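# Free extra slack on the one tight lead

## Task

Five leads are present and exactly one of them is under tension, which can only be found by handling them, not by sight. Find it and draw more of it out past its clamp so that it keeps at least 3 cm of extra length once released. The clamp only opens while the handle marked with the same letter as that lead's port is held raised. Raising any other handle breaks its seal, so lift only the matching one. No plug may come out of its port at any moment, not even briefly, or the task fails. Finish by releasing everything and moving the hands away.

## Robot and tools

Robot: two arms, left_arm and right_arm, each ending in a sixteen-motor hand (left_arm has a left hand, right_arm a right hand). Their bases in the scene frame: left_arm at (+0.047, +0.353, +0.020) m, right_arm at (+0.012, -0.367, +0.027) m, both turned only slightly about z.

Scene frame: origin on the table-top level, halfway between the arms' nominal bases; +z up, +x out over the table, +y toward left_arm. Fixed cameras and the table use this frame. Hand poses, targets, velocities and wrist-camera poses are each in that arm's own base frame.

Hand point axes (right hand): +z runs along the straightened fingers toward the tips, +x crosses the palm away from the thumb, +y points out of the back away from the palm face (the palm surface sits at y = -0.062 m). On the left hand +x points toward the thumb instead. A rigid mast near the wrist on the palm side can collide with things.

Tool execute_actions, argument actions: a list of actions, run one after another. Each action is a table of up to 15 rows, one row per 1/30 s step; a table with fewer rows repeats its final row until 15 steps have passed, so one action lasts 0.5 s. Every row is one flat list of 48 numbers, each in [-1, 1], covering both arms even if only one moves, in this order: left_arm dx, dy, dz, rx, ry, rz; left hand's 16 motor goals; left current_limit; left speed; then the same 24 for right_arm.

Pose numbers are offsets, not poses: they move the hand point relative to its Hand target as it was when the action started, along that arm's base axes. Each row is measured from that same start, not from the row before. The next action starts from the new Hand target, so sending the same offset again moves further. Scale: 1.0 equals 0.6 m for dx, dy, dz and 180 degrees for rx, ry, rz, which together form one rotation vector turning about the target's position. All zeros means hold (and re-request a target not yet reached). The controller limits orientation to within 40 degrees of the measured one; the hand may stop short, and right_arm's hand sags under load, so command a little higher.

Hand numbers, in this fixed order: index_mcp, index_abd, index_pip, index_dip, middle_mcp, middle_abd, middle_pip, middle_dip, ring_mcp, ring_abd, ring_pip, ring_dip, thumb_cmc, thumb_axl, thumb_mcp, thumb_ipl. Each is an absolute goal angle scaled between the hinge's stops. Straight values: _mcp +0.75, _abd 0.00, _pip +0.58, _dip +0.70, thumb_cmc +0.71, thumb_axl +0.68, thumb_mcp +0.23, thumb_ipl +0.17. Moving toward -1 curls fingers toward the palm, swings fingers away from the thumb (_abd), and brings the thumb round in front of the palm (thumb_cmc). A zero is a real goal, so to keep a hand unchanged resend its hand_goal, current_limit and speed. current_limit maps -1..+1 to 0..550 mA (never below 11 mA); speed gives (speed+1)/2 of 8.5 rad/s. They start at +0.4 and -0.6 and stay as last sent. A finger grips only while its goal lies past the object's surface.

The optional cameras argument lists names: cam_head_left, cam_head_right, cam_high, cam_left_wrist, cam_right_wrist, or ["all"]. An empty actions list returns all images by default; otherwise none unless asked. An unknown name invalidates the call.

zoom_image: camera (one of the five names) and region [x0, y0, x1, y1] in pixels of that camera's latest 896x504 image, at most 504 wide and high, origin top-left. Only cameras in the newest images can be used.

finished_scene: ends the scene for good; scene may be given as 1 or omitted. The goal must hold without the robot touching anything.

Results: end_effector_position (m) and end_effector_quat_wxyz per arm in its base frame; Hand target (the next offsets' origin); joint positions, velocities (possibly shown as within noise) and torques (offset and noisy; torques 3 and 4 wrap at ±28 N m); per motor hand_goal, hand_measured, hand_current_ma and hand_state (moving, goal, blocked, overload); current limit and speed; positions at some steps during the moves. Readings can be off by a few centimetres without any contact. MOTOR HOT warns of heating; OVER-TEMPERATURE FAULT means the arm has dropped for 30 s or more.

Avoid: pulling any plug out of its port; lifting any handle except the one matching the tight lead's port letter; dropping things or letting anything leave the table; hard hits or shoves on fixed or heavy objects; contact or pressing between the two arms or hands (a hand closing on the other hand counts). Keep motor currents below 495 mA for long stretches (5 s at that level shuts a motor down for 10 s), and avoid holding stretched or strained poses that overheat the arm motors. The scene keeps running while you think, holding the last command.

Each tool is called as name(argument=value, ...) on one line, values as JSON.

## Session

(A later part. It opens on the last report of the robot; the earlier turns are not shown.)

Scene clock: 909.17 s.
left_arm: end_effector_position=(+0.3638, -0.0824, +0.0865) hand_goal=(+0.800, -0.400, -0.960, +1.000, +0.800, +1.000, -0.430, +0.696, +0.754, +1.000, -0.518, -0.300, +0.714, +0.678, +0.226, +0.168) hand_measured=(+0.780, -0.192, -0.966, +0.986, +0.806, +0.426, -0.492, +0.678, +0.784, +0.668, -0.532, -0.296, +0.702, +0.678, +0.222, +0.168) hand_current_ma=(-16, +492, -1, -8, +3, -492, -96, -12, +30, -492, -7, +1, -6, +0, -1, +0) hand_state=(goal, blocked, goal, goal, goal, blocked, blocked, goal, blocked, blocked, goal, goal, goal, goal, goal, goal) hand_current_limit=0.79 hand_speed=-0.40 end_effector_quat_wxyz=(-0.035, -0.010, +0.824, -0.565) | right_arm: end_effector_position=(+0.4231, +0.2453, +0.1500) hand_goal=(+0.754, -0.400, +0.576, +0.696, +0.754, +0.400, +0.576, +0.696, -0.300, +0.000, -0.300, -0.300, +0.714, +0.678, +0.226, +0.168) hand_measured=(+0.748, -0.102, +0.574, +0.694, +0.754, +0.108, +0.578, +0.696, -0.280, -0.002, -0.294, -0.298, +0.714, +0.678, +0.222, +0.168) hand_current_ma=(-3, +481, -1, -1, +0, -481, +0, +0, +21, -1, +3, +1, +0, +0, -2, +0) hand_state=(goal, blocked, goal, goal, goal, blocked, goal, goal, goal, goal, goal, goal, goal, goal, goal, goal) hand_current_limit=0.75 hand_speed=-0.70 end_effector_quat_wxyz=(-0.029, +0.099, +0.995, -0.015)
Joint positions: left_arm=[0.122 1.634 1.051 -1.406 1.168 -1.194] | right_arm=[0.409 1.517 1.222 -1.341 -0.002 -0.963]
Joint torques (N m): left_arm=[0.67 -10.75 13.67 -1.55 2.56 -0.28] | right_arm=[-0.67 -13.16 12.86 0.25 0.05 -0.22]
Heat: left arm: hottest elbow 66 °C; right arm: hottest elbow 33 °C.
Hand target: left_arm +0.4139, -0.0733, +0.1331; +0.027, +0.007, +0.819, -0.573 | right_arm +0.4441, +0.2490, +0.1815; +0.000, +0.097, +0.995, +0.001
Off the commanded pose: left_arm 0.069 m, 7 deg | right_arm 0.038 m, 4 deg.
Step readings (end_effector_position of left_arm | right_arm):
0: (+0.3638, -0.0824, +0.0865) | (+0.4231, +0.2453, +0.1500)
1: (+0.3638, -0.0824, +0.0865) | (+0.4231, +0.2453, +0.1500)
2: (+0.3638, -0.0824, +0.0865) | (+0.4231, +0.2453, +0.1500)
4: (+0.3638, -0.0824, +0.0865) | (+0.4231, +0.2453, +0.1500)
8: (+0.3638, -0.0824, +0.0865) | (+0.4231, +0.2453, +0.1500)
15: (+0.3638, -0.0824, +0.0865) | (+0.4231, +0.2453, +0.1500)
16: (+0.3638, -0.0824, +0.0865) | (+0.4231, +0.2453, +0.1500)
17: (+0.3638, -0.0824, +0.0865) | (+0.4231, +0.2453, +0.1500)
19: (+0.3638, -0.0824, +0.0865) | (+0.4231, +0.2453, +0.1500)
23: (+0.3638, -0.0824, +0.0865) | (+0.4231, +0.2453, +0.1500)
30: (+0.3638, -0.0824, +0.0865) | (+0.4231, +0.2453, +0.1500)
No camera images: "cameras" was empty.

execute_actions(actions=[], cameras=["cam_head_left","cam_right_wrist","cam_high"])

Scene clock: 911.07 s.
left_arm: end_effector_position=(+0.3638, -0.0824, +0.0865) hand_goal=(+0.800, -0.400, -0.960, +1.000, +0.800, +1.000, -0.430, +0.696, +0.754, +1.000, -0.518, -0.300, +0.714, +0.678, +0.226, +0.168) hand_measured=(+0.780, -0.192, -0.966, +0.986, +0.806, +0.426, -0.492, +0.678, +0.784, +0.668, -0.532, -0.296, +0.702, +0.678, +0.222, +0.168) hand_current_ma=(-16, +492, -1, -8, +3, -492, -96, -12, +30, -492, -7, +1, -6, +0, -1, +0) hand_state=(goal, blocked, goal, goal, goal, blocked, blocked, goal, blocked, blocked, goal, goal, goal, goal, goal, goal) hand_current_limit=0.79 hand_speed=-0.40 end_effector_quat_wxyz=(-0.035, -0.010, +0.824, -0.565) | right_arm: end_effector_position=(+0.4231, +0.2453, +0.1500) hand_goal=(+0.754, -0.400, +0.576, +0.696, +0.754, +0.400, +0.576, +0.696, -0.300, +0.000, -0.300, -0.300, +0.714, +0.678, +0.226, +0.168) hand_measured=(+0.748, -0.102, +0.574, +0.694, +0.754, +0.108, +0.578, +0.696, -0.280, -0.002, -0.294, -0.298, +0.714, +0.678, +0.222, +0.168) hand_current_ma=(-3, +481, -1, -1, +0, -481, +0, +0, +21, -1, +3, +1, +0, +0, -2, +0) hand_state=(goal, blocked, goal, goal, goal, blocked, goal, goal, goal, goal, goal, goal, goal, goal, goal, goal) hand_current_limit=0.75 hand_speed=-0.70 end_effector_quat_wxyz=(-0.029, +0.099, +0.995, -0.015)
Joint positions: left_arm=[0.122 1.634 1.051 -1.406 1.168 -1.194] | right_arm=[0.409 1.517 1.222 -1.341 -0.002 -0.963]
Joint velocities: within noise
Joint torques (N m): left_arm=[0.26 -10.7 13.82 -1.54 2.56 -0.3] | right_arm=[-0.73 -13.1 12.88 0.25 0.06 -0.23]
Heat: left arm: hottest elbow 66 °C; right arm: hottest elbow 33 °C.
Hand target: left_arm +0.4139, -0.0733, +0.1331; +0.027, +0.007, +0.819, -0.573 | right_arm +0.4441, +0.2490, +0.1815; +0.000, +0.097, +0.995, +0.001
Off the commanded pose: left_arm 0.069 m, 7 deg | right_arm 0.038 m, 4 deg.
camera_calibration:
cam_right_wrist: T_world_to_cam=[[0.902464, 0.428678, -0.0423495, -0.449455], [0.312321, -0.583443, 0.7497, -0.155601], [0.296671, -0.689804, -0.660422, 0.266933], [0, 0, 0, 1]] pos_world=[0.375023, 0.286018, 0.273908]
Images, in order (width x height): cam_head_left 896x504, cam_high 896x504, cam_right_wrist 896x504.

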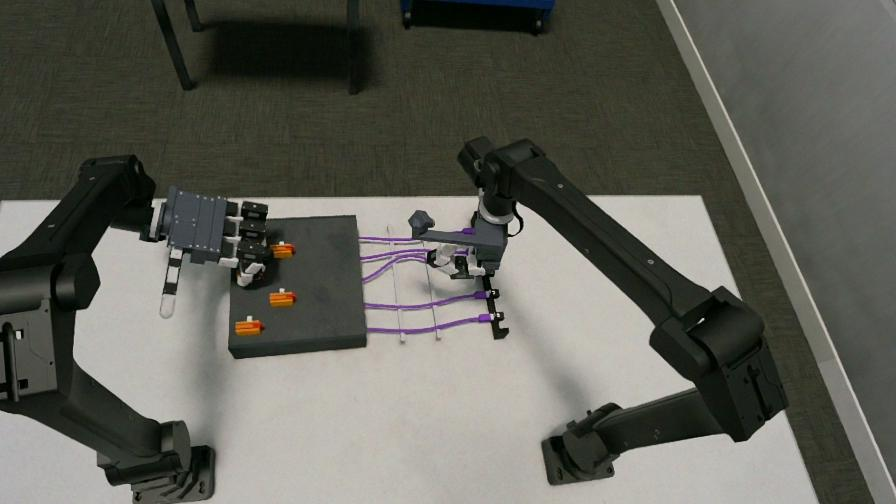

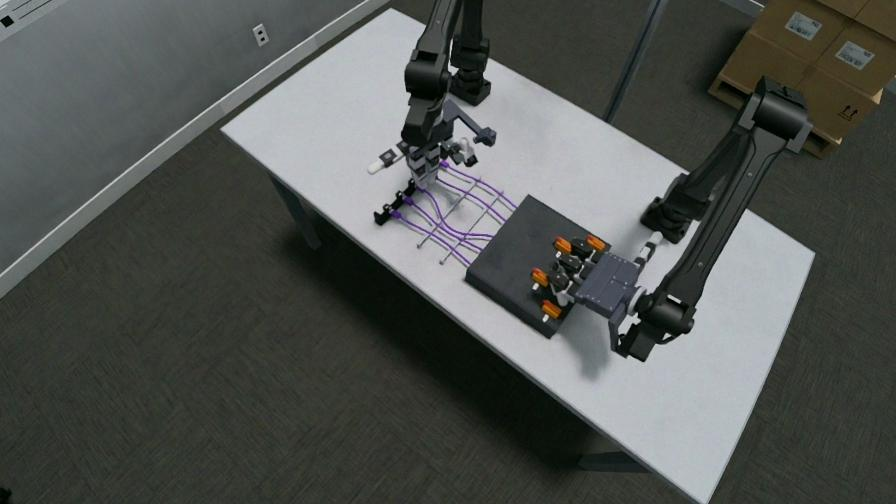

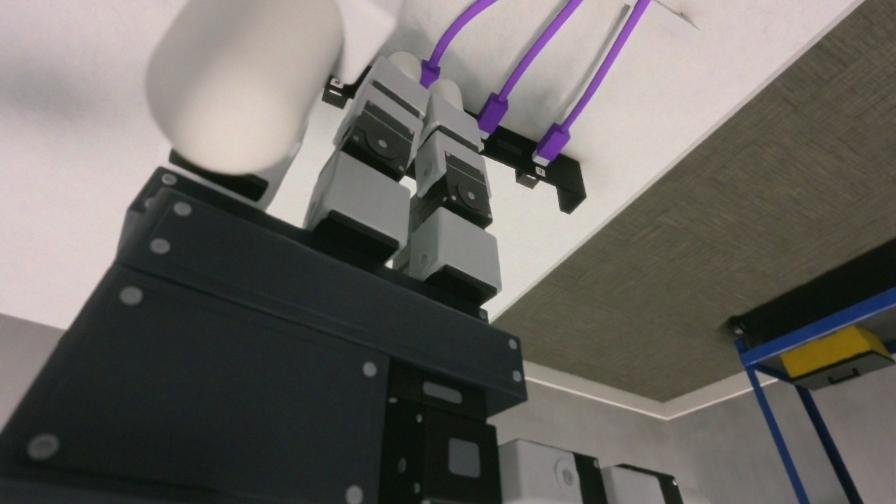

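zoom_image(camera="cam_head_left", region=[340, 200, 520, 350])

zoom_image(camera="cam_high", region=[360, 150, 540, 280])

Scaled by 2.800 from the camera's 896x504 image, which has a finer 1280x720 frame.

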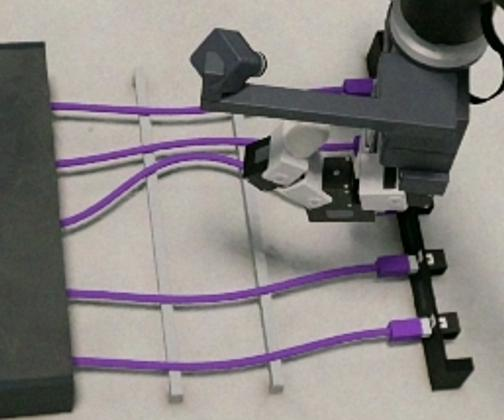

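Scaled by 2.800 from the camera's 896x504 image, which has a finer 1280x720 frame.

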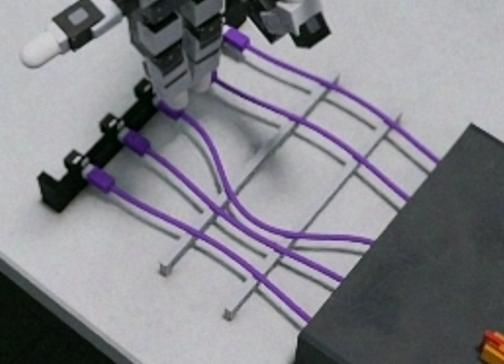

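execute_actions(actions=[[[0,0,0,0,0,0,0.80,-0.4,-0.96,1.0,0.80,1.0,-0.43,0.696,0.754,1.0,-0.518,-0.3,0.714,0.678,0.226,0.168,0.79,-0.4,0,0,0,0,0,0,0.754,0,0.576,0.696,0.754,0,0.576,0.696,-0.3,0,-0.3,-0.3,0.714,0.678,0.226,0.168,0.75,-0.7]],[[0,0,0,0,0,0,0.80,-0.4,-0.96,1.0,0.80,1.0,-0.43,0.696,0.754,1.0,-0.518,-0.3,0.714,0.678,0.226,0.168,0.79,-0.4,0.02,0.035,0,0,0,-0.03,0.754,0,0.576,0.696,0.754,0,0.576,0.696,-0.3,0,-0.3,-0.3,0.714,0.678,0.226,0.168,0.75,-0.7]],[[0,0,0,0,0,0,0.80,-0.4,-0.96,1.0,0.80,1.0,-0.43,0.696,0.754,1.0,-0.518,-0.3,0.714,0.678,0.226,0.168,0.79,-0.4,0.02,0.03,0,0,0,-0.02,0.754,0,0.576,0.696,0.754,0,0.576,0.696,-0.3,0,-0.3,-0.3,0.714,0.678,0.226,0.168,0.75,-0.7]]], cameras=["cam_right_wrist"])

Scene clock: 917.33 s.
left_arm: end_effector_position=(+0.3638, -0.0824, +0.0865) hand_goal=(+0.800, -0.400, -0.960, +1.000, +0.800, +1.000, -0.430, +0.696, +0.754, +1.000, -0.518, -0.300, +0.714, +0.678, +0.226, +0.168) hand_measured=(+0.780, -0.192, -0.966, +0.986, +0.806, +0.426, -0.492, +0.678, +0.784, +0.668, -0.532, -0.296, +0.702, +0.678, +0.222, +0.168) hand_current_ma=(-16, +492, -1, -8, +3, -492, -96, -12, +30, -492, -7, +1, -6, +0, -1, +0) hand_state=(goal, blocked, goal, goal, goal, blocked, blocked, goal, blocked, blocked, goal, goal, goal, goal, goal, goal) hand_current_limit=0.79 hand_speed=-0.40 end_effector_quat_wxyz=(-0.035, -0.010, +0.824, -0.565) | right_arm: end_effector_position=(+0.4495, +0.2751, +0.1583) hand_goal=(+0.754, +0.000, +0.576, +0.696, +0.754, +0.000, +0.576, +0.696, -0.300, +0.000, -0.300, -0.300, +0.714, +0.678, +0.226, +0.168) hand_measured=(+0.750, -0.002, +0.574, +0.694, +0.754, +0.002, +0.578, +0.696, -0.280, -0.002, -0.294, -0.298, +0.714, +0.678, +0.222, +0.168) hand_current_ma=(-2, -1, -1, -1, +0, +1, +0, +0, +21, -1, +3, +1, +0, +0, -2, +0) hand_state=(goal, goal, goal, goal, goal, goal, goal, goal, goal, goal, goal, goal, goal, goal, goal, goal) hand_current_limit=0.75 hand_speed=-0.70 end_effector_quat_wxyz=(-0.019, +0.171, +0.985, -0.012)
Joint positions: left_arm=[0.122 1.634 1.051 -1.406 1.168 -1.194] | right_arm=[0.469 1.574 1.309 -1.352 -0.003 -0.757]
Joint torques (N m): left_arm=[0.15 -10.81 13.72 -1.57 2.53 -0.23] | right_arm=[0.73 -12.57 13.16 0.31 0.04 0.09]
Heat: left arm: hottest elbow 66 °C; right arm: hottest elbow 34 °C.
Hand target: left_arm +0.4139, -0.0733, +0.1331; +0.027, +0.007, +0.819, -0.573 | right_arm +0.4681, +0.2880, +0.1815; +0.000, +0.175, +0.985, +0.001
Off the commanded pose: left_arm 0.069 m, 7 deg | right_arm 0.032 m, 3 deg.
Step readings (end_effector_position of left_arm | right_arm):
0: (+0.3638, -0.0824, +0.0865) | (+0.4231, +0.2453, +0.1500)
1: (+0.3638, -0.0824, +0.0865) | (+0.4231, +0.2453, +0.1500)
2: (+0.3638, -0.0824, +0.0865) | (+0.4231, +0.2453, +0.1500)
4: (+0.3638, -0.0824, +0.0865) | (+0.4231, +0.2453, +0.1500)
8: (+0.3638, -0.0824, +0.0865) | (+0.4231, +0.2453, +0.1500)
15: (+0.3638, -0.0824, +0.0865) | (+0.4231, +0.2453, +0.1500)
16: (+0.3638, -0.0824, +0.0865) | (+0.4231, +0.2453, +0.1500)
17: (+0.3638, -0.0824, +0.0865) | (+0.4237, +0.2453, +0.1504)
19: (+0.3638, -0.0824, +0.0865) | (+0.4262, +0.2457, +0.1523)
23: (+0.3638, -0.0824, +0.0865) | (+0.4341, +0.2518, +0.1600)
30: (+0.3638, -0.0824, +0.0865) | (+0.4373, +0.2581, +0.1613)
31: (+0.3638, -0.0824, +0.0865) | (+0.4374, +0.2581, +0.1605)
32: (+0.3638, -0.0824, +0.0865) | (+0.4378, +0.2588, +0.1599)
34: (+0.3638, -0.0824, +0.0865) | (+0.4407, +0.2613, +0.1589)
38: (+0.3638, -0.0824, +0.0865) | (+0.4473, +0.2707, +0.1583)
45: (+0.3638, -0.0824, +0.0865) | (+0.4485, +0.2755, +0.1574)
camera_calibration:
cam_right_wrist: T_world_to_cam=[[0.955891, 0.292805, -0.0231943, -0.475519], [0.208397, -0.620443, 0.756056, -0.0968651], [0.206987, -0.727541, -0.654095, 0.334834], [0, 0, 0, 1]] pos_world=[0.405424, 0.32274, 0.281219]
Images, in order (width x height): cam_right_wrist 896x504.

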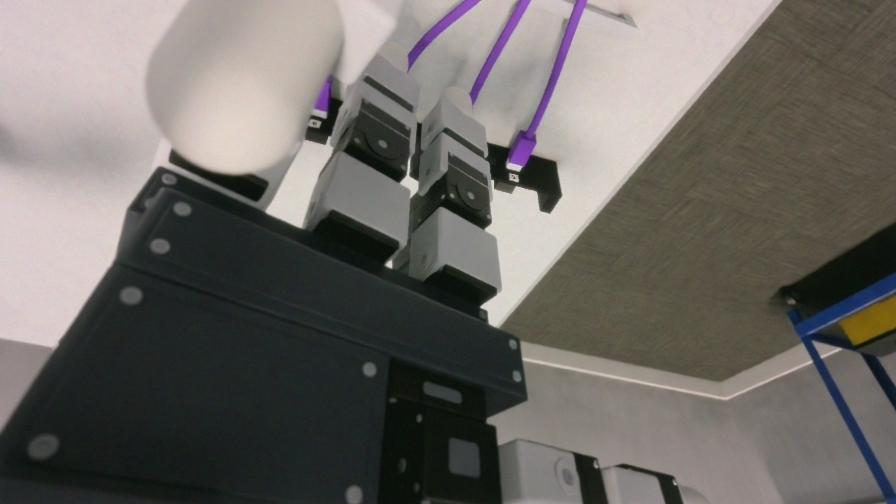

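execute_actions(actions=[[[0,0,0,0,0,0,0.80,-0.4,-0.96,1.0,0.80,1.0,-0.43,0.696,0.754,1.0,-0.518,-0.3,0.714,0.678,0.226,0.168,0.79,-0.4,-0.02,0,-0.075,0,0,0,0.754,0,0.576,0.696,0.754,0,0.576,0.696,-0.3,0,-0.3,-0.3,0.714,0.678,0.226,0.168,0.75,-0.7]]], cameras=["cam_right_wrist","cam_high"])

zoom_image(camera="cam_high", region=[360, 150, 540, 280])

Scene clock: 918.73 s.
left_arm: end_effector_position=(+0.3638, -0.0824, +0.0865) hand_goal=(+0.800, -0.400, -0.960, +1.000, +0.800, +1.000, -0.430, +0.696, +0.754, +1.000, -0.518, -0.300, +0.714, +0.678, +0.226, +0.168) hand_measured=(+0.780, -0.192, -0.966, +0.986, +0.806, +0.426, -0.492, +0.678, +0.784, +0.668, -0.532, -0.296, +0.702, +0.678, +0.222, +0.168) hand_current_ma=(-16, +492, -1, -8, +3, -492, -96, -12, +30, -492, -7, +1, -6, +0, -1, +0) hand_state=(goal, blocked, goal, goal, goal, blocked, blocked, goal, blocked, blocked, goal, goal, goal, goal, goal, goal) hand_current_limit=0.79 hand_speed=-0.40 end_effector_quat_wxyz=(-0.035, -0.010, +0.824, -0.565) | right_arm: end_effector_position=(+0.4585, +0.2836, +0.1423) hand_goal=(+0.754, +0.000, +0.576, +0.696, +0.754, +0.000, +0.576, +0.696, -0.300, +0.000, -0.300, -0.300, +0.714, +0.678, +0.226, +0.168) hand_measured=(+0.750, -0.002, +0.574, +0.694, +0.754, +0.002, +0.578, +0.696, -0.280, -0.002, -0.294, -0.298, +0.714, +0.678, +0.222, +0.168) hand_current_ma=(-2, -1, -1, -1, +0, +1, +0, +0, +21, -1, +3, +1, +0, +0, -2, +0) hand_state=(goal, goal, goal, goal, goal, goal, goal, goal, goal, goal, goal, goal, goal, goal, goal, goal) hand_current_limit=0.75 hand_speed=-0.70 end_effector_quat_wxyz=(+0.000, +0.174, +0.985, +0.002)
Joint positions: left_arm=[0.122 1.634 1.051 -1.406 1.168 -1.194] | right_arm=[0.478 1.587 1.271 -1.252 -0.003 -0.744]
Joint torques (N m): left_arm=[1.03 -10.7 13.9 -1.42 2.6 -0.28] | right_arm=[1.08 -12.98 7.6 1.11 0.08 0.09]
Heat: left arm: hottest elbow 66 °C; right arm: hottest elbow 34 °C.
Hand target: left_arm +0.4139, -0.0733, +0.1331; +0.027, +0.007, +0.819, -0.573 | right_arm +0.4561, +0.2880, +0.1367; +0.000, +0.175, +0.985, +0.001
Off the commanded pose: left_arm 0.069 m, 7 deg | right_arm 0.008 m, 0 deg.
Step readings (end_effector_position of left_arm | right_arm):
0: (+0.3638, -0.0824, +0.0865) | (+0.4495, +0.2751, +0.1583)
1: (+0.3638, -0.0824, +0.0865) | (+0.4496, +0.2751, +0.1583)
2: (+0.3638, -0.0824, +0.0865) | (+0.4505, +0.2757, +0.1586)
4: (+0.3638, -0.0824, +0.0865) | (+0.4562, +0.2796, +0.1598)
8: (+0.3638, -0.0824, +0.0865) | (+0.4611, +0.2838, +0.1559)
15: (+0.3638, -0.0824, +0.0865) | (+0.4576, +0.2833, +0.1424)
camera_calibration:
cam_right_wrist: T_world_to_cam=[[0.957198, 0.288338, 0.0251596, -0.493061], [0.172472, -0.638038, 0.75044, -0.0591691], [0.232433, -0.713981, -0.660459, 0.314072], [0, 0, 0, 1]] pos_world=[0.409162, 0.328657, 0.26424]
Images, in order (width x height): cam_high 896x504, cam_right_wrist 896x504.

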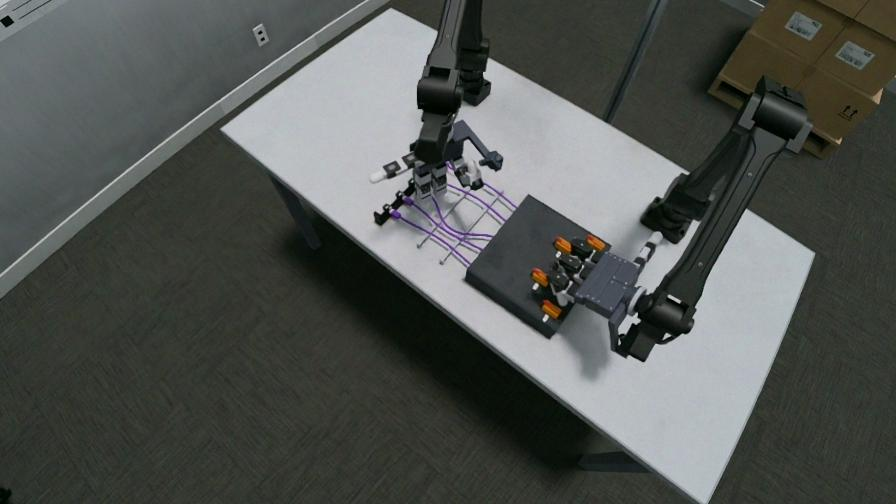

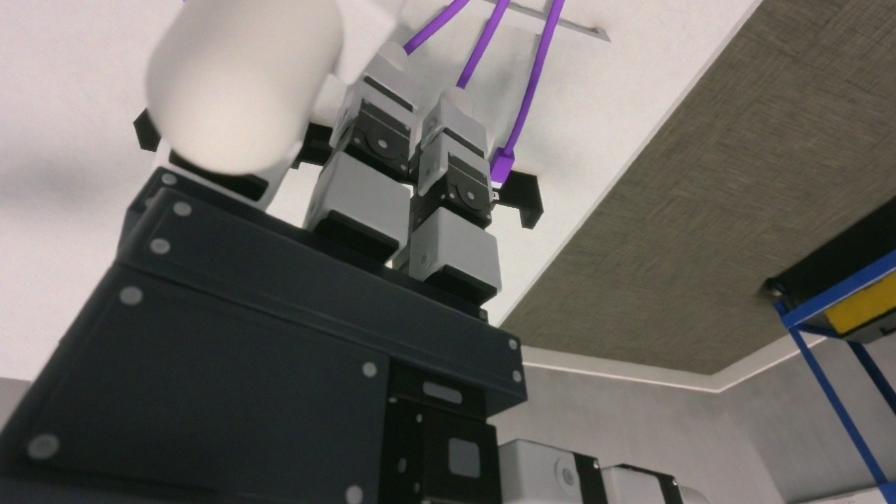

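Scaled by 2.800 from the camera's 896x504 image, which has a finer 1280x720 frame.

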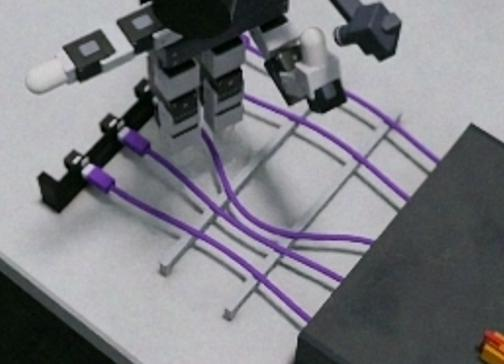

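execute_actions(actions=[[[0,0,0,0,0,0,0.80,-0.4,-0.96,1.0,0.80,1.0,-0.43,0.696,0.754,1.0,-0.518,-0.3,0.714,0.678,0.226,0.168,0.79,-0.4,-0.022,0,-0.008,0,0,0,0.754,0,0.576,0.696,0.754,0,0.576,0.696,-0.3,0,-0.3,-0.3,0.714,0.678,0.226,0.168,0.75,-0.7]],[[0,0,0,0,0,0,0.80,-0.4,-0.96,1.0,0.80,1.0,-0.43,0.696,0.754,1.0,-0.518,-0.3,0.714,0.678,0.226,0.168,0.79,-0.4,0,0,-0.035,0,0,0,0.754,0,0.576,0.696,0.754,0,0.576,0.696,-0.3,0,-0.3,-0.3,0.714,0.678,0.226,0.168,0.75,-0.7]]], cameras=["cam_right_wrist","cam_high"])

zoom_image(camera="cam_high", region=[360, 150, 540, 280])

Scene clock: 920.93 s.
left_arm: end_effector_position=(+0.3638, -0.0824, +0.0865) hand_goal=(+0.800, -0.400, -0.960, +1.000, +0.800, +1.000, -0.430, +0.696, +0.754, +1.000, -0.518, -0.300, +0.714, +0.678, +0.226, +0.168) hand_measured=(+0.780, -0.192, -0.966, +0.986, +0.806, +0.426, -0.492, +0.678, +0.784, +0.668, -0.532, -0.296, +0.702, +0.678, +0.222, +0.168) hand_current_ma=(-16, +492, -1, -8, +3, -492, -96, -12, +30, -492, -7, +1, -6, +0, -1, +0) hand_state=(goal, blocked, goal, goal, goal, blocked, blocked, goal, blocked, blocked, goal, goal, goal, goal, goal, goal) hand_current_limit=0.79 hand_speed=-0.40 end_effector_quat_wxyz=(-0.035, -0.010, +0.824, -0.565) | right_arm: end_effector_position=(+0.4455, +0.2849, +0.1149) hand_goal=(+0.754, +0.000, +0.576, +0.696, +0.754, +0.000, +0.576, +0.696, -0.300, +0.000, -0.300, -0.300, +0.714, +0.678, +0.226, +0.168) hand_measured=(+0.750, -0.002, +0.574, +0.694, +0.754, +0.002, +0.578, +0.696, -0.280, -0.002, -0.294, -0.298, +0.714, +0.678, +0.222, +0.168) hand_current_ma=(-2, -1, -1, -1, +0, +1, +0, +0, +21, -1, +3, +1, +0, +0, -2, +0) hand_state=(goal, goal, goal, goal, goal, goal, goal, goal, goal, goal, goal, goal, goal, goal, goal, goal) hand_current_limit=0.75 hand_speed=-0.70 end_effector_quat_wxyz=(-0.001, +0.173, +0.985, +0.002)
Joint positions: left_arm=[0.122 1.634 1.051 -1.406 1.168 -1.194] | right_arm=[0.494 1.586 1.195 -1.178 -0.003 -0.73]
Joint torques (N m): left_arm=[0.79 -11.05 13.83 -1.33 2.59 -0.28] | right_arm=[0.97 -13.04 7.3 1.13 0.08 0.1]
Heat: left arm: hottest elbow 66 °C; right arm: hottest elbow 34 °C.
Hand target: left_arm +0.4139, -0.0733, +0.1331; +0.027, +0.007, +0.819, -0.573 | right_arm +0.4428, +0.2881, +0.1107; +0.000, +0.175, +0.985, +0.001
Off the commanded pose: left_arm 0.069 m, 7 deg | right_arm 0.006 m, 0 deg.
Step readings (end_effector_position of left_arm | right_arm):
0: (+0.3638, -0.0824, +0.0865) | (+0.4585, +0.2836, +0.1423)
1: (+0.3638, -0.0824, +0.0865) | (+0.4583, +0.2837, +0.1422)
2: (+0.3638, -0.0824, +0.0865) | (+0.4583, +0.2836, +0.1415)
4: (+0.3638, -0.0824, +0.0865) | (+0.4562, +0.2836, +0.1376)
8: (+0.3638, -0.0824, +0.0865) | (+0.4468, +0.2834, +0.1272)
15: (+0.3638, -0.0824, +0.0865) | (+0.4447, +0.2847, +0.1252)
16: (+0.3638, -0.0824, +0.0865) | (+0.4448, +0.2847, +0.1251)
17: (+0.3638, -0.0824, +0.0865) | (+0.4455, +0.2850, +0.1247)
19: (+0.3638, -0.0824, +0.0865) | (+0.4466, +0.2856, +0.1225)
23: (+0.3638, -0.0824, +0.0865) | (+0.4448, +0.2846, +0.1161)
30: (+0.3638, -0.0824, +0.0865) | (+0.4453, +0.2848, +0.1149)
camera_calibration:
cam_right_wrist: T_world_to_cam=[[0.956798, 0.289884, 0.0224798, -0.480241], [0.175298, -0.636819, 0.750821, -0.0371931], [0.231966, -0.714443, -0.660123, 0.300273], [0, 0, 0, 1]] pos_world=[0.39636, 0.330057, 0.236938]
Images, in order (width x height): cam_high 896x504, cam_right_wrist 896x504.

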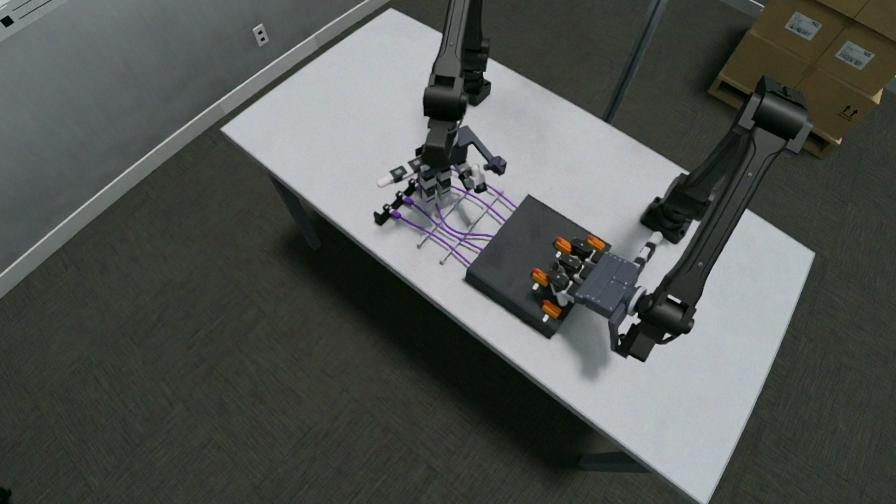

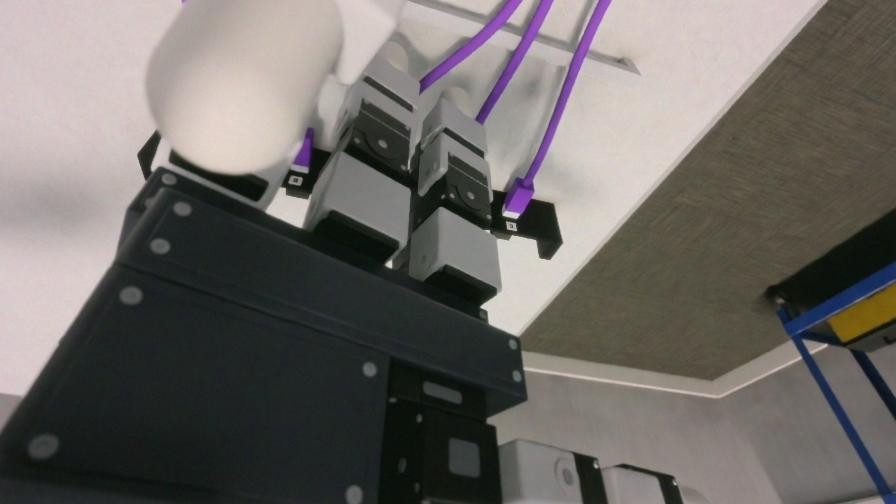

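Scaled by 2.800 from the camera's 896x504 image, which has a finer 1280x720 frame.

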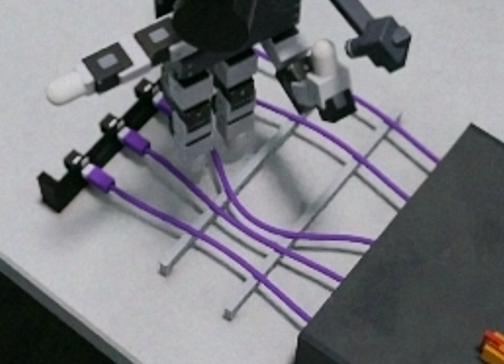

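execute_actions(actions=[[[0,0,0,0,0,0,0.80,-0.4,-0.96,1.0,0.80,1.0,-0.43,0.696,0.754,1.0,-0.518,-0.3,0.714,0.678,0.226,0.168,0.79,-0.4,0,0,-0.022,0,0,0,0.754,0,0.576,0.696,0.754,0,0.576,0.696,-0.3,0,-0.3,-0.3,0.714,0.678,0.226,0.168,0.75,-0.7]]], cameras=["cam_right_wrist","cam_high","cam_head_right"])

zoom_image(camera="cam_high", region=[360, 150, 540, 280])

Scene clock: 922.13 s.
left_arm: end_effector_position=(+0.3638, -0.0824, +0.0865) hand_goal=(+0.800, -0.400, -0.960, +1.000, +0.800, +1.000, -0.430, +0.696, +0.754, +1.000, -0.518, -0.300, +0.714, +0.678, +0.226, +0.168) hand_measured=(+0.780, -0.192, -0.966, +0.986, +0.806, +0.426, -0.492, +0.678, +0.784, +0.668, -0.532, -0.296, +0.702, +0.678, +0.222, +0.168) hand_current_ma=(-16, +492, -1, -8, +3, -492, -96, -12, +30, -492, -7, +1, -6, +0, -1, +0) hand_state=(goal, blocked, goal, goal, goal, blocked, blocked, goal, blocked, blocked, goal, goal, goal, goal, goal, goal) hand_current_limit=0.79 hand_speed=-0.40 end_effector_quat_wxyz=(-0.035, -0.010, +0.824, -0.565) | right_arm: end_effector_position=(+0.4458, +0.2851, +0.1049) hand_goal=(+0.754, +0.000, +0.576, +0.696, +0.754, +0.000, +0.576, +0.696, -0.300, +0.000, -0.300, -0.300, +0.714, +0.678, +0.226, +0.168) hand_measured=(+0.750, -0.002, +0.574, +0.694, +0.754, +0.002, +0.578, +0.696, -0.280, -0.002, -0.294, -0.298, +0.714, +0.678, +0.222, +0.168) hand_current_ma=(-2, -1, -1, -1, +0, +1, +0, +0, +21, -1, +3, +1, +0, +0, -2, +0) hand_state=(goal, goal, goal, goal, goal, goal, goal, goal, goal, goal, goal, goal, goal, goal, goal, goal) hand_current_limit=0.75 hand_speed=-0.70 end_effector_quat_wxyz=(+0.002, +0.173, +0.985, +0.004)
Joint positions: left_arm=[0.122 1.634 1.051 -1.406 1.168 -1.194] | right_arm=[0.494 1.594 1.174 -1.144 -0.003 -0.73]
Joint torques (N m): left_arm=[1.26 -11.05 13.79 -1.58 2.53 -0.26] | right_arm=[0.85 -12.69 7.17 1.11 0.08 0.1]
Heat: left arm: hottest elbow 66 °C; right arm: hottest elbow 34 °C.
Hand target: left_arm +0.4139, -0.0733, +0.1331; +0.027, +0.007, +0.819, -0.573 | right_arm +0.4429, +0.2882, +0.0977; +0.000, +0.175, +0.985, +0.001
Off the commanded pose: left_arm 0.069 m, 7 deg | right_arm 0.009 m, 0 deg.
Step readings (end_effector_position of left_arm | right_arm):
0: (+0.3638, -0.0824, +0.0865) | (+0.4455, +0.2849, +0.1149)
1: (+0.3638, -0.0824, +0.0865) | (+0.4456, +0.2850, +0.1150)
2: (+0.3638, -0.0824, +0.0865) | (+0.4458, +0.2851, +0.1146)
4: (+0.3638, -0.0824, +0.0865) | (+0.4466, +0.2855, +0.1133)
8: (+0.3638, -0.0824, +0.0865) | (+0.4456, +0.2850, +0.1084)
15: (+0.3638, -0.0824, +0.0865) | (+0.4456, +0.2850, +0.1049)
camera_calibration:
cam_right_wrist: T_world_to_cam=[[0.956656, 0.289786, 0.0288525, -0.480936], [0.170989, -0.639136, 0.749845, -0.0269762], [0.235735, -0.71241, -0.660984, 0.291591], [0, 0, 0, 1]] pos_world=[0.395965, 0.32986, 0.226841]
Images, in order (width x height): cam_head_right 896x504, cam_high 896x504, cam_right_wrist 896x504.

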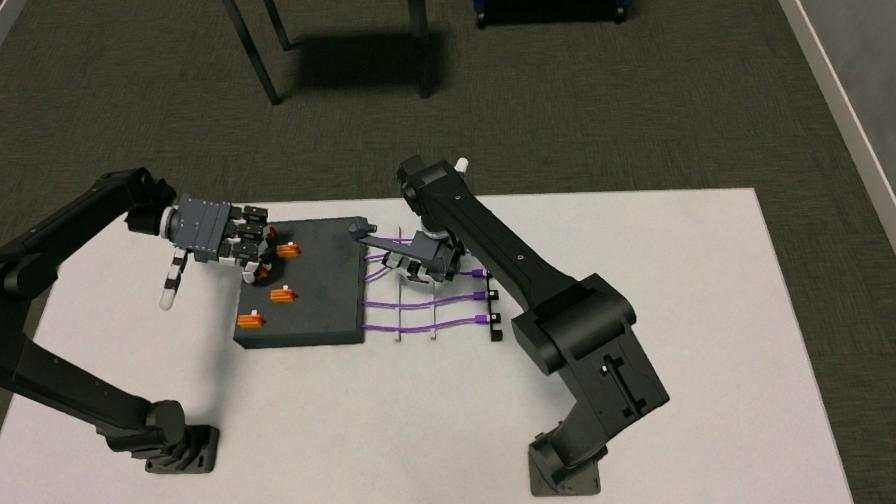

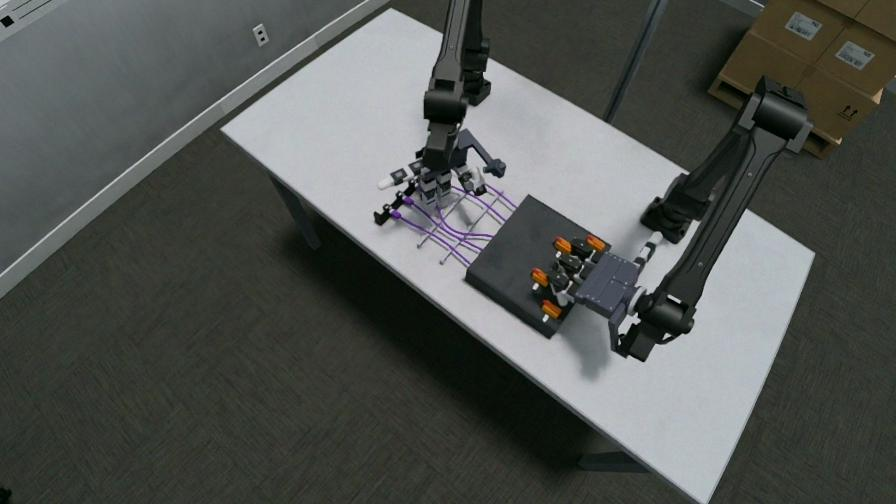

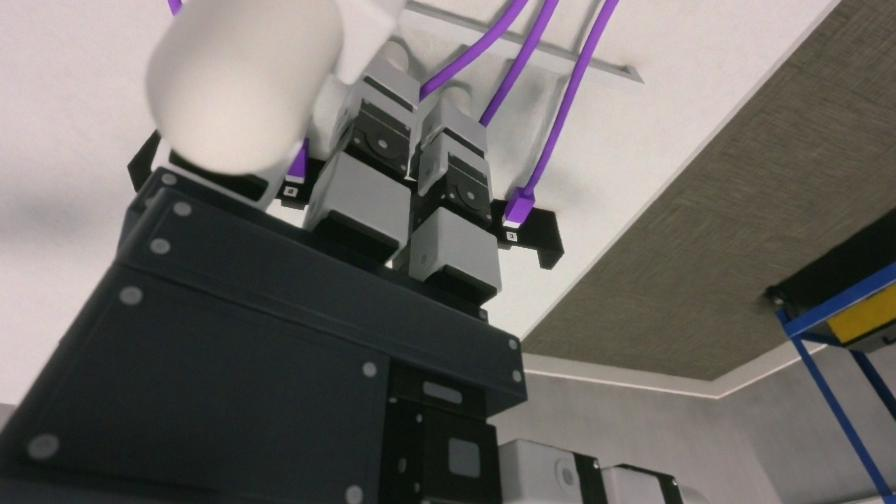

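Scaled by 2.800 from the camera's 896x504 image, which has a finer 1280x720 frame.

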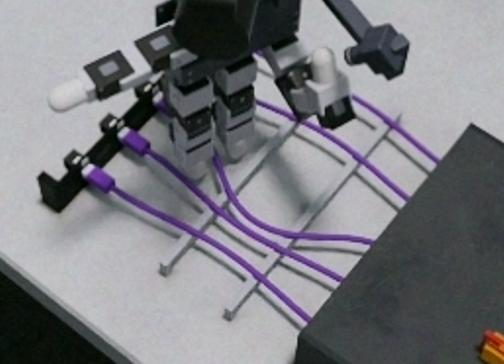

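execute_actions(actions=[[[0,0,0,0,0,0,0.80,-0.4,-0.96,1.0,0.80,1.0,-0.43,0.696,0.754,1.0,-0.518,-0.3,0.714,0.678,0.226,0.168,0.79,-0.4,0.0293,-0.0152,-0.006,0,0,-0.0833,0.754,0,0.576,0.696,0.754,0,0.576,0.696,-0.3,0,-0.3,-0.3,0.714,0.678,0.226,0.168,0.75,-0.7]],[[0,0,0,0,0,0,0.80,-0.4,-0.96,1.0,0.80,1.0,-0.43,0.696,0.754,1.0,-0.518,-0.3,0.714,0.678,0.226,0.168,0.79,-0.4,0.0243,-0.0223,0,0,0,-0.0833,0.754,0,0.576,0.696,0.754,0,0.576,0.696,-0.3,0,-0.3,-0.3,0.714,0.678,0.226,0.168,0.75,-0.7]],[[0,0,0,0,0,0,0.80,-0.4,-0.96,1.0,0.80,1.0,-0.43,0.696,0.754,1.0,-0.518,-0.3,0.714,0.678,0.226,0.168,0.79,-0.4,0.0178,-0.0280,0,0,0,-0.0833,0.754,0,0.576,0.696,0.754,0,0.576,0.696,-0.3,0,-0.3,-0.3,0.714,0.678,0.226,0.168,0.75,-0.7]],[[0,0,0,0,0,0,0.80,-0.4,-0.96,1.0,0.80,1.0,-0.43,0.696,0.754,1.0,-0.518,-0.3,0.714,0.678,0.226,0.168,0.79,-0.4,0.0098,-0.0315,0,0,0,-0.0833,0.754,0,0.576,0.696,0.754,0,0.576,0.696,-0.3,0,-0.3,-0.3,0.714,0.678,0.226,0.168,0.75,-0.7]]], cameras=["cam_right_wrist","cam_high"])

zoom_image(camera="cam_high", region=[360, 150, 540, 280])

Scene clock: 926.20 s.
left_arm: end_effector_position=(+0.3638, -0.0824, +0.0865) hand_goal=(+0.800, -0.400, -0.960, +1.000, +0.800, +1.000, -0.430, +0.696, +0.754, +1.000, -0.518, -0.300, +0.714, +0.678, +0.226, +0.168) hand_measured=(+0.780, -0.192, -0.966, +0.986, +0.806, +0.426, -0.492, +0.678, +0.784, +0.668, -0.532, -0.296, +0.702, +0.678, +0.222, +0.168) hand_current_ma=(-16, +492, -1, -8, +3, -492, -96, -12, +30, -492, -7, +1, -6, +0, -1, +0) hand_state=(goal, blocked, goal, goal, goal, blocked, blocked, goal, blocked, blocked, goal, goal, goal, goal, goal, goal) hand_current_limit=0.79 hand_speed=-0.40 end_effector_quat_wxyz=(-0.035, -0.010, +0.824, -0.565) | right_arm: end_effector_position=(+0.4829, +0.2184, +0.0967) hand_goal=(+0.754, +0.000, +0.576, +0.696, +0.754, +0.000, +0.576, +0.696, -0.300, +0.000, -0.300, -0.300, +0.714, +0.678, +0.226, +0.168) hand_measured=(+0.728, +0.000, +0.566, +0.694, +0.774, +0.002, +0.586, +0.700, -0.280, -0.002, -0.294, -0.298, +0.714, +0.678, +0.222, +0.168) hand_current_ma=(-34, +0, -8, -1, +22, +1, +7, +2, +21, -1, +3, +1, +0, +0, -2, +0) hand_state=(blocked, goal, goal, goal, goal, goal, goal, goal, goal, goal, goal, goal, goal, goal, goal, goal) hand_current_limit=0.75 hand_speed=-0.70 end_effector_quat_wxyz=(+0.000, +0.640, +0.768, +0.001)
Joint positions: left_arm=[0.122 1.634 1.051 -1.406 1.168 -1.194] | right_arm=[0.519 1.62 1.185 -1.134 -0.001 0.338]
Joint torques (N m): left_arm=[-0.21 -10.64 13.85 -1.35 2.56 -0.19] | right_arm=[1.2 -10.64 10.45 0.69 0.16 0.13]
Heat: left arm: hottest elbow 66 °C; right arm: hottest elbow 33 °C.
Hand target: left_arm +0.4139, -0.0733, +0.1331; +0.027, +0.007, +0.819, -0.573 | right_arm +0.4916, +0.2299, +0.0940; +0.000, +0.644, +0.765, +0.001
Off the commanded pose: left_arm 0.069 m, 7 deg | right_arm 0.015 m, 1 deg.
Step readings (end_effector_position of left_arm | right_arm):
0: (+0.3638, -0.0824, +0.0865) | (+0.4458, +0.2851, +0.1049)
1: (+0.3638, -0.0824, +0.0865) | (+0.4460, +0.2849, +0.1049)
2: (+0.3638, -0.0824, +0.0865) | (+0.4473, +0.2841, +0.1050)
4: (+0.3638, -0.0824, +0.0865) | (+0.4510, +0.2819, +0.1048)
8: (+0.3638, -0.0824, +0.0865) | (+0.4571, +0.2782, +0.1029)
15: (+0.3638, -0.0824, +0.0865) | (+0.4609, +0.2751, +0.0997)
16: (+0.3638, -0.0824, +0.0865) | (+0.4611, +0.2749, +0.0995)
17: (+0.3638, -0.0824, +0.0865) | (+0.4621, +0.2738, +0.0995)
19: (+0.3638, -0.0824, +0.0865) | (+0.4648, +0.2706, +0.0993)
23: (+0.3638, -0.0824, +0.0865) | (+0.4691, +0.2643, +0.0979)
30: (+0.3638, -0.0824, +0.0865) | (+0.4716, +0.2597, +0.0974)
31: (+0.3638, -0.0824, +0.0865) | (+0.4719, +0.2591, +0.0974)
32: (+0.3638, -0.0824, +0.0865) | (+0.4727, +0.2575, +0.0974)
34: (+0.3638, -0.0824, +0.0865) | (+0.4744, +0.2534, +0.0974)
38: (+0.3638, -0.0824, +0.0865) | (+0.4772, +0.2453, +0.0970)
45: (+0.3638, -0.0824, +0.0865) | (+0.4780, +0.2401, +0.0968)
46: (+0.3638, -0.0824, +0.0865) | (+0.4780, +0.2396, +0.0968)
47: (+0.3638, -0.0824, +0.0865) | (+0.4783, +0.2379, +0.0968)
49: (+0.3638, -0.0824, +0.0865) | (+0.4791, +0.2334, +0.0966)
53: (+0.3638, -0.0824, +0.0865) | (+0.4803, +0.2254, +0.0967)
60: (+0.3638, -0.0824, +0.0865) | (+0.4825, +0.2203, +0.0967)
camera_calibration:
cam_right_wrist: T_world_to_cam=[[0.732876, -0.680001, 0.0221916, -0.176402], [-0.460287, -0.47153, 0.752194, 0.198168], [-0.501029, -0.561479, -0.658568, 0.552389], [0, 0, 0, 1]] pos_world=[0.497257, 0.283643, 0.218639]
Images, in order (width x height): cam_high 896x504, cam_right_wrist 896x504.

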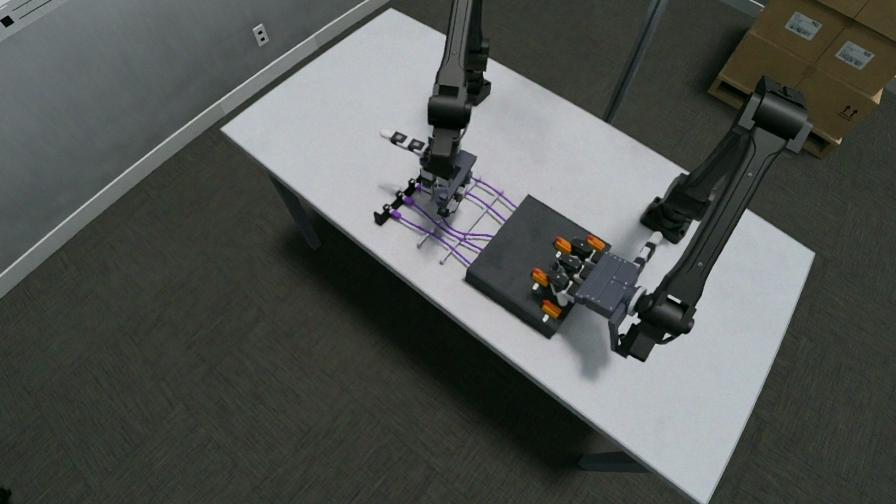

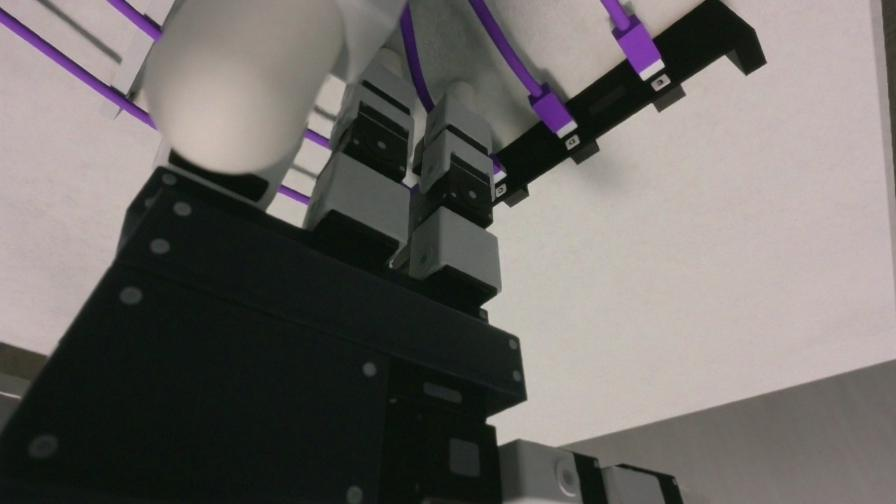

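Scaled by 2.800 from the camera's 896x504 image, which has a finer 1280x720 frame.

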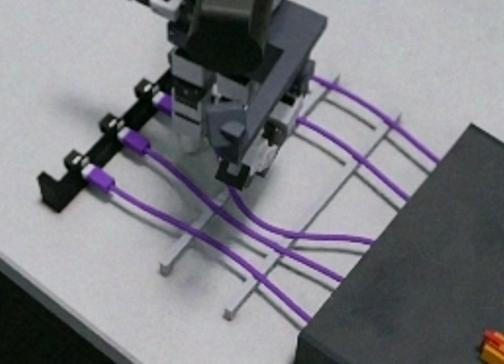

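execute_actions(actions=[[[0,0,0,0,0,0,0.80,-0.4,-0.96,1.0,0.80,1.0,-0.43,0.696,0.754,1.0,-0.518,-0.3,0.714,0.678,0.226,0.168,0.79,-0.4,0.0015,-0.0330,0.012,0,0,-0.0833,0.754,0,0.576,0.696,0.754,0,0.576,0.696,-0.3,0,-0.3,-0.3,0.714,0.678,0.226,0.168,0.75,-0.7]],[[0,0,0,0,0,0,0.80,-0.4,-0.96,1.0,0.80,1.0,-0.43,0.696,0.754,1.0,-0.518,-0.3,0.714,0.678,0.226,0.168,0.79,-0.4,-0.0072,-0.0323,0,0,0,-0.0833,0.754,0,0.576,0.696,0.754,0,0.576,0.696,-0.3,0,-0.3,-0.3,0.714,0.678,0.226,0.168,0.75,-0.7]],[[0,0,0,0,0,0,0.80,-0.4,-0.96,1.0,0.80,1.0,-0.43,0.696,0.754,1.0,-0.518,-0.3,0.714,0.678,0.226,0.168,0.79,-0.4,-0.0152,-0.0293,0,0,0,-0.0833,0.754,0,0.576,0.696,0.754,0,0.576,0.696,-0.3,0,-0.3,-0.3,0.714,0.678,0.226,0.168,0.75,-0.7]],[[0,0,0,0,0,0,0.80,-0.4,-0.96,1.0,0.80,1.0,-0.43,0.696,0.754,1.0,-0.518,-0.3,0.714,0.678,0.226,0.168,0.79,-0.4,-0.0223,-0.0243,0,0,0,-0.0833,0.754,0,0.576,0.696,0.754,0,0.576,0.696,-0.3,0,-0.3,-0.3,0.714,0.678,0.226,0.168,0.75,-0.7]]], cameras=["cam_right_wrist","cam_high"])

zoom_image(camera="cam_high", region=[360, 150, 540, 280])

Scene clock: 929.83 s.
left_arm: end_effector_position=(+0.3638, -0.0824, +0.0865) hand_goal=(+0.800, -0.400, -0.960, +1.000, +0.800, +1.000, -0.430, +0.696, +0.754, +1.000, -0.518, -0.300, +0.714, +0.678, +0.226, +0.168) hand_measured=(+0.780, -0.192, -0.966, +0.986, +0.806, +0.426, -0.492, +0.678, +0.784, +0.668, -0.532, -0.296, +0.702, +0.678, +0.222, +0.168) hand_current_ma=(-16, +492, -1, -8, +3, -492, -96, -12, +30, -492, -7, +1, -6, +0, -1, +0) hand_state=(goal, blocked, goal, goal, goal, blocked, blocked, goal, blocked, blocked, goal, goal, goal, goal, goal, goal) hand_current_limit=0.79 hand_speed=-0.40 end_effector_quat_wxyz=(-0.035, -0.010, +0.824, -0.565) | right_arm: end_effector_position=(+0.4626, +0.1507, +0.0984) hand_goal=(+0.754, +0.000, +0.576, +0.696, +0.754, +0.000, +0.576, +0.696, -0.300, +0.000, -0.300, -0.300, +0.714, +0.678, +0.226, +0.168) hand_measured=(+0.630, -0.032, +0.518, +0.670, +0.810, +0.022, +0.604, +0.710, -0.280, -0.002, -0.294, -0.298, +0.714, +0.678, +0.222, +0.168) hand_current_ma=(-385, -35, -106, -31, +109, +19, +35, +11, +21, -1, +3, +1, +0, +0, -2, +0) hand_state=(blocked, blocked, blocked, blocked, blocked, blocked, blocked, goal, goal, goal, goal, goal, goal, goal, goal, goal) hand_current_limit=0.75 hand_speed=-0.70 end_effector_quat_wxyz=(+0.010, +0.931, +0.366, +0.003)
Joint positions: left_arm=[0.122 1.634 1.051 -1.406 1.168 -1.194] | right_arm=[0.505 1.678 1.258 -1.148 0.021 1.328]
Joint torques (N m): left_arm=[0.62 -11.22 13.71 -1.44 2.55 -0.23] | right_arm=[0.44 -12.69 10.8 -0.16 -0.5 0.51]
Heat: left arm: hottest elbow 67 °C; right arm: hottest elbow 33 °C.
Hand target: left_arm +0.4139, -0.0733, +0.1331; +0.027, +0.007, +0.819, -0.573 | right_arm +0.4656, +0.1585, +0.1011; +0.001, +0.940, +0.341, +0.000
Off the commanded pose: left_arm 0.069 m, 7 deg | right_arm 0.009 m, 3 deg.
Step readings (end_effector_position of left_arm | right_arm):
0: (+0.3638, -0.0824, +0.0865) | (+0.4829, +0.2183, +0.0967)
1: (+0.3638, -0.0824, +0.0865) | (+0.4828, +0.2180, +0.0967)
2: (+0.3638, -0.0824, +0.0865) | (+0.4829, +0.2168, +0.0969)
4: (+0.3638, -0.0824, +0.0865) | (+0.4831, +0.2130, +0.0971)
8: (+0.3638, -0.0824, +0.0865) | (+0.4835, +0.2065, +0.0969)
15: (+0.3638, -0.0824, +0.0865) | (+0.4843, +0.2010, +0.0970)
16: (+0.3638, -0.0824, +0.0865) | (+0.4841, +0.2003, +0.0969)
17: (+0.3638, -0.0824, +0.0865) | (+0.4838, +0.1990, +0.0969)
19: (+0.3638, -0.0824, +0.0865) | (+0.4829, +0.1950, +0.0970)
23: (+0.3638, -0.0824, +0.0865) | (+0.4817, +0.1884, +0.0972)
30: (+0.3638, -0.0824, +0.0865) | (+0.4813, +0.1833, +0.0975)
31: (+0.3638, -0.0824, +0.0865) | (+0.4810, +0.1828, +0.0974)
32: (+0.3638, -0.0824, +0.0865) | (+0.4803, +0.1816, +0.0976)
34: (+0.3638, -0.0824, +0.0865) | (+0.4781, +0.1779, +0.0975)
38: (+0.3638, -0.0824, +0.0865) | (+0.4749, +0.1722, +0.0977)
45: (+0.3638, -0.0824, +0.0865) | (+0.4732, +0.1674, +0.0981)
46: (+0.3638, -0.0824, +0.0865) | (+0.4728, +0.1670, +0.0979)
47: (+0.3638, -0.0824, +0.0865) | (+0.4720, +0.1659, +0.0980)
49: (+0.3638, -0.0824, +0.0865) | (+0.4696, +0.1626, +0.0982)
53: (+0.3638, -0.0824, +0.0865) | (+0.4664, +0.1567, +0.0982)
60: (+0.3638, -0.0824, +0.0865) | (+0.4640, +0.1520, +0.0984)
camera_calibration:
cam_right_wrist: T_world_to_cam=[[-0.180154, -0.98294, 0.0370602, 0.259005], [-0.653435, 0.147754, 0.742422, 0.152778], [-0.735233, 0.109534, -0.668906, 0.513625], [0, 0, 0, 1]] pos_world=[0.524125, 0.175753, 0.220542]
Images, in order (width x height): cam_high 896x504, cam_right_wrist 896x504.

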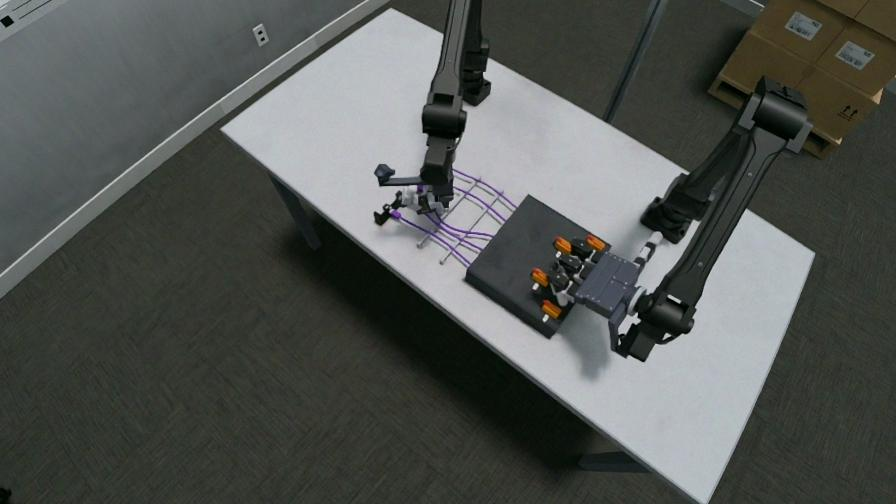

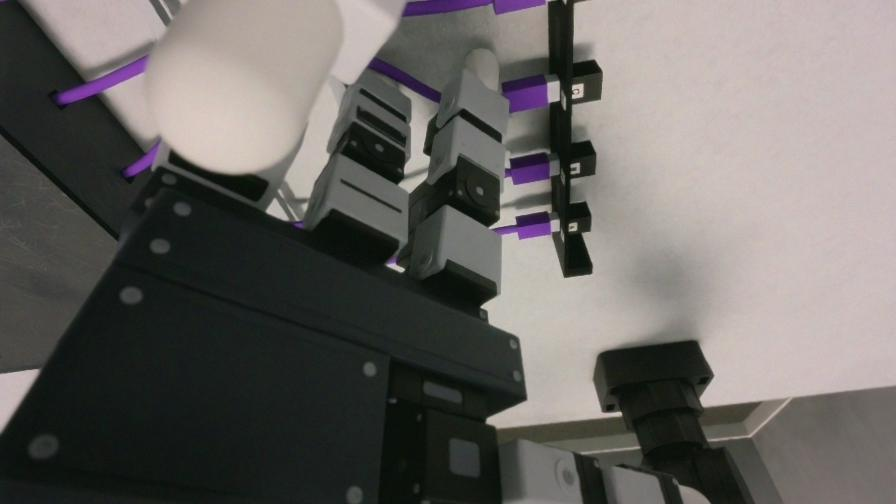

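Scaled by 2.800 from the camera's 896x504 image, which has a finer 1280x720 frame.

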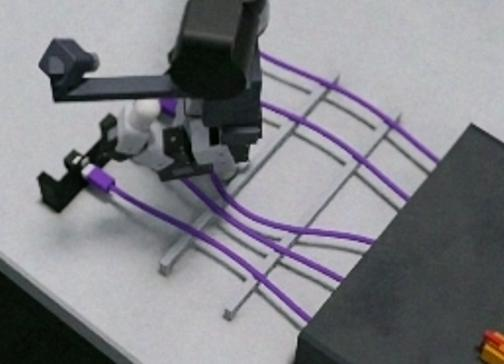

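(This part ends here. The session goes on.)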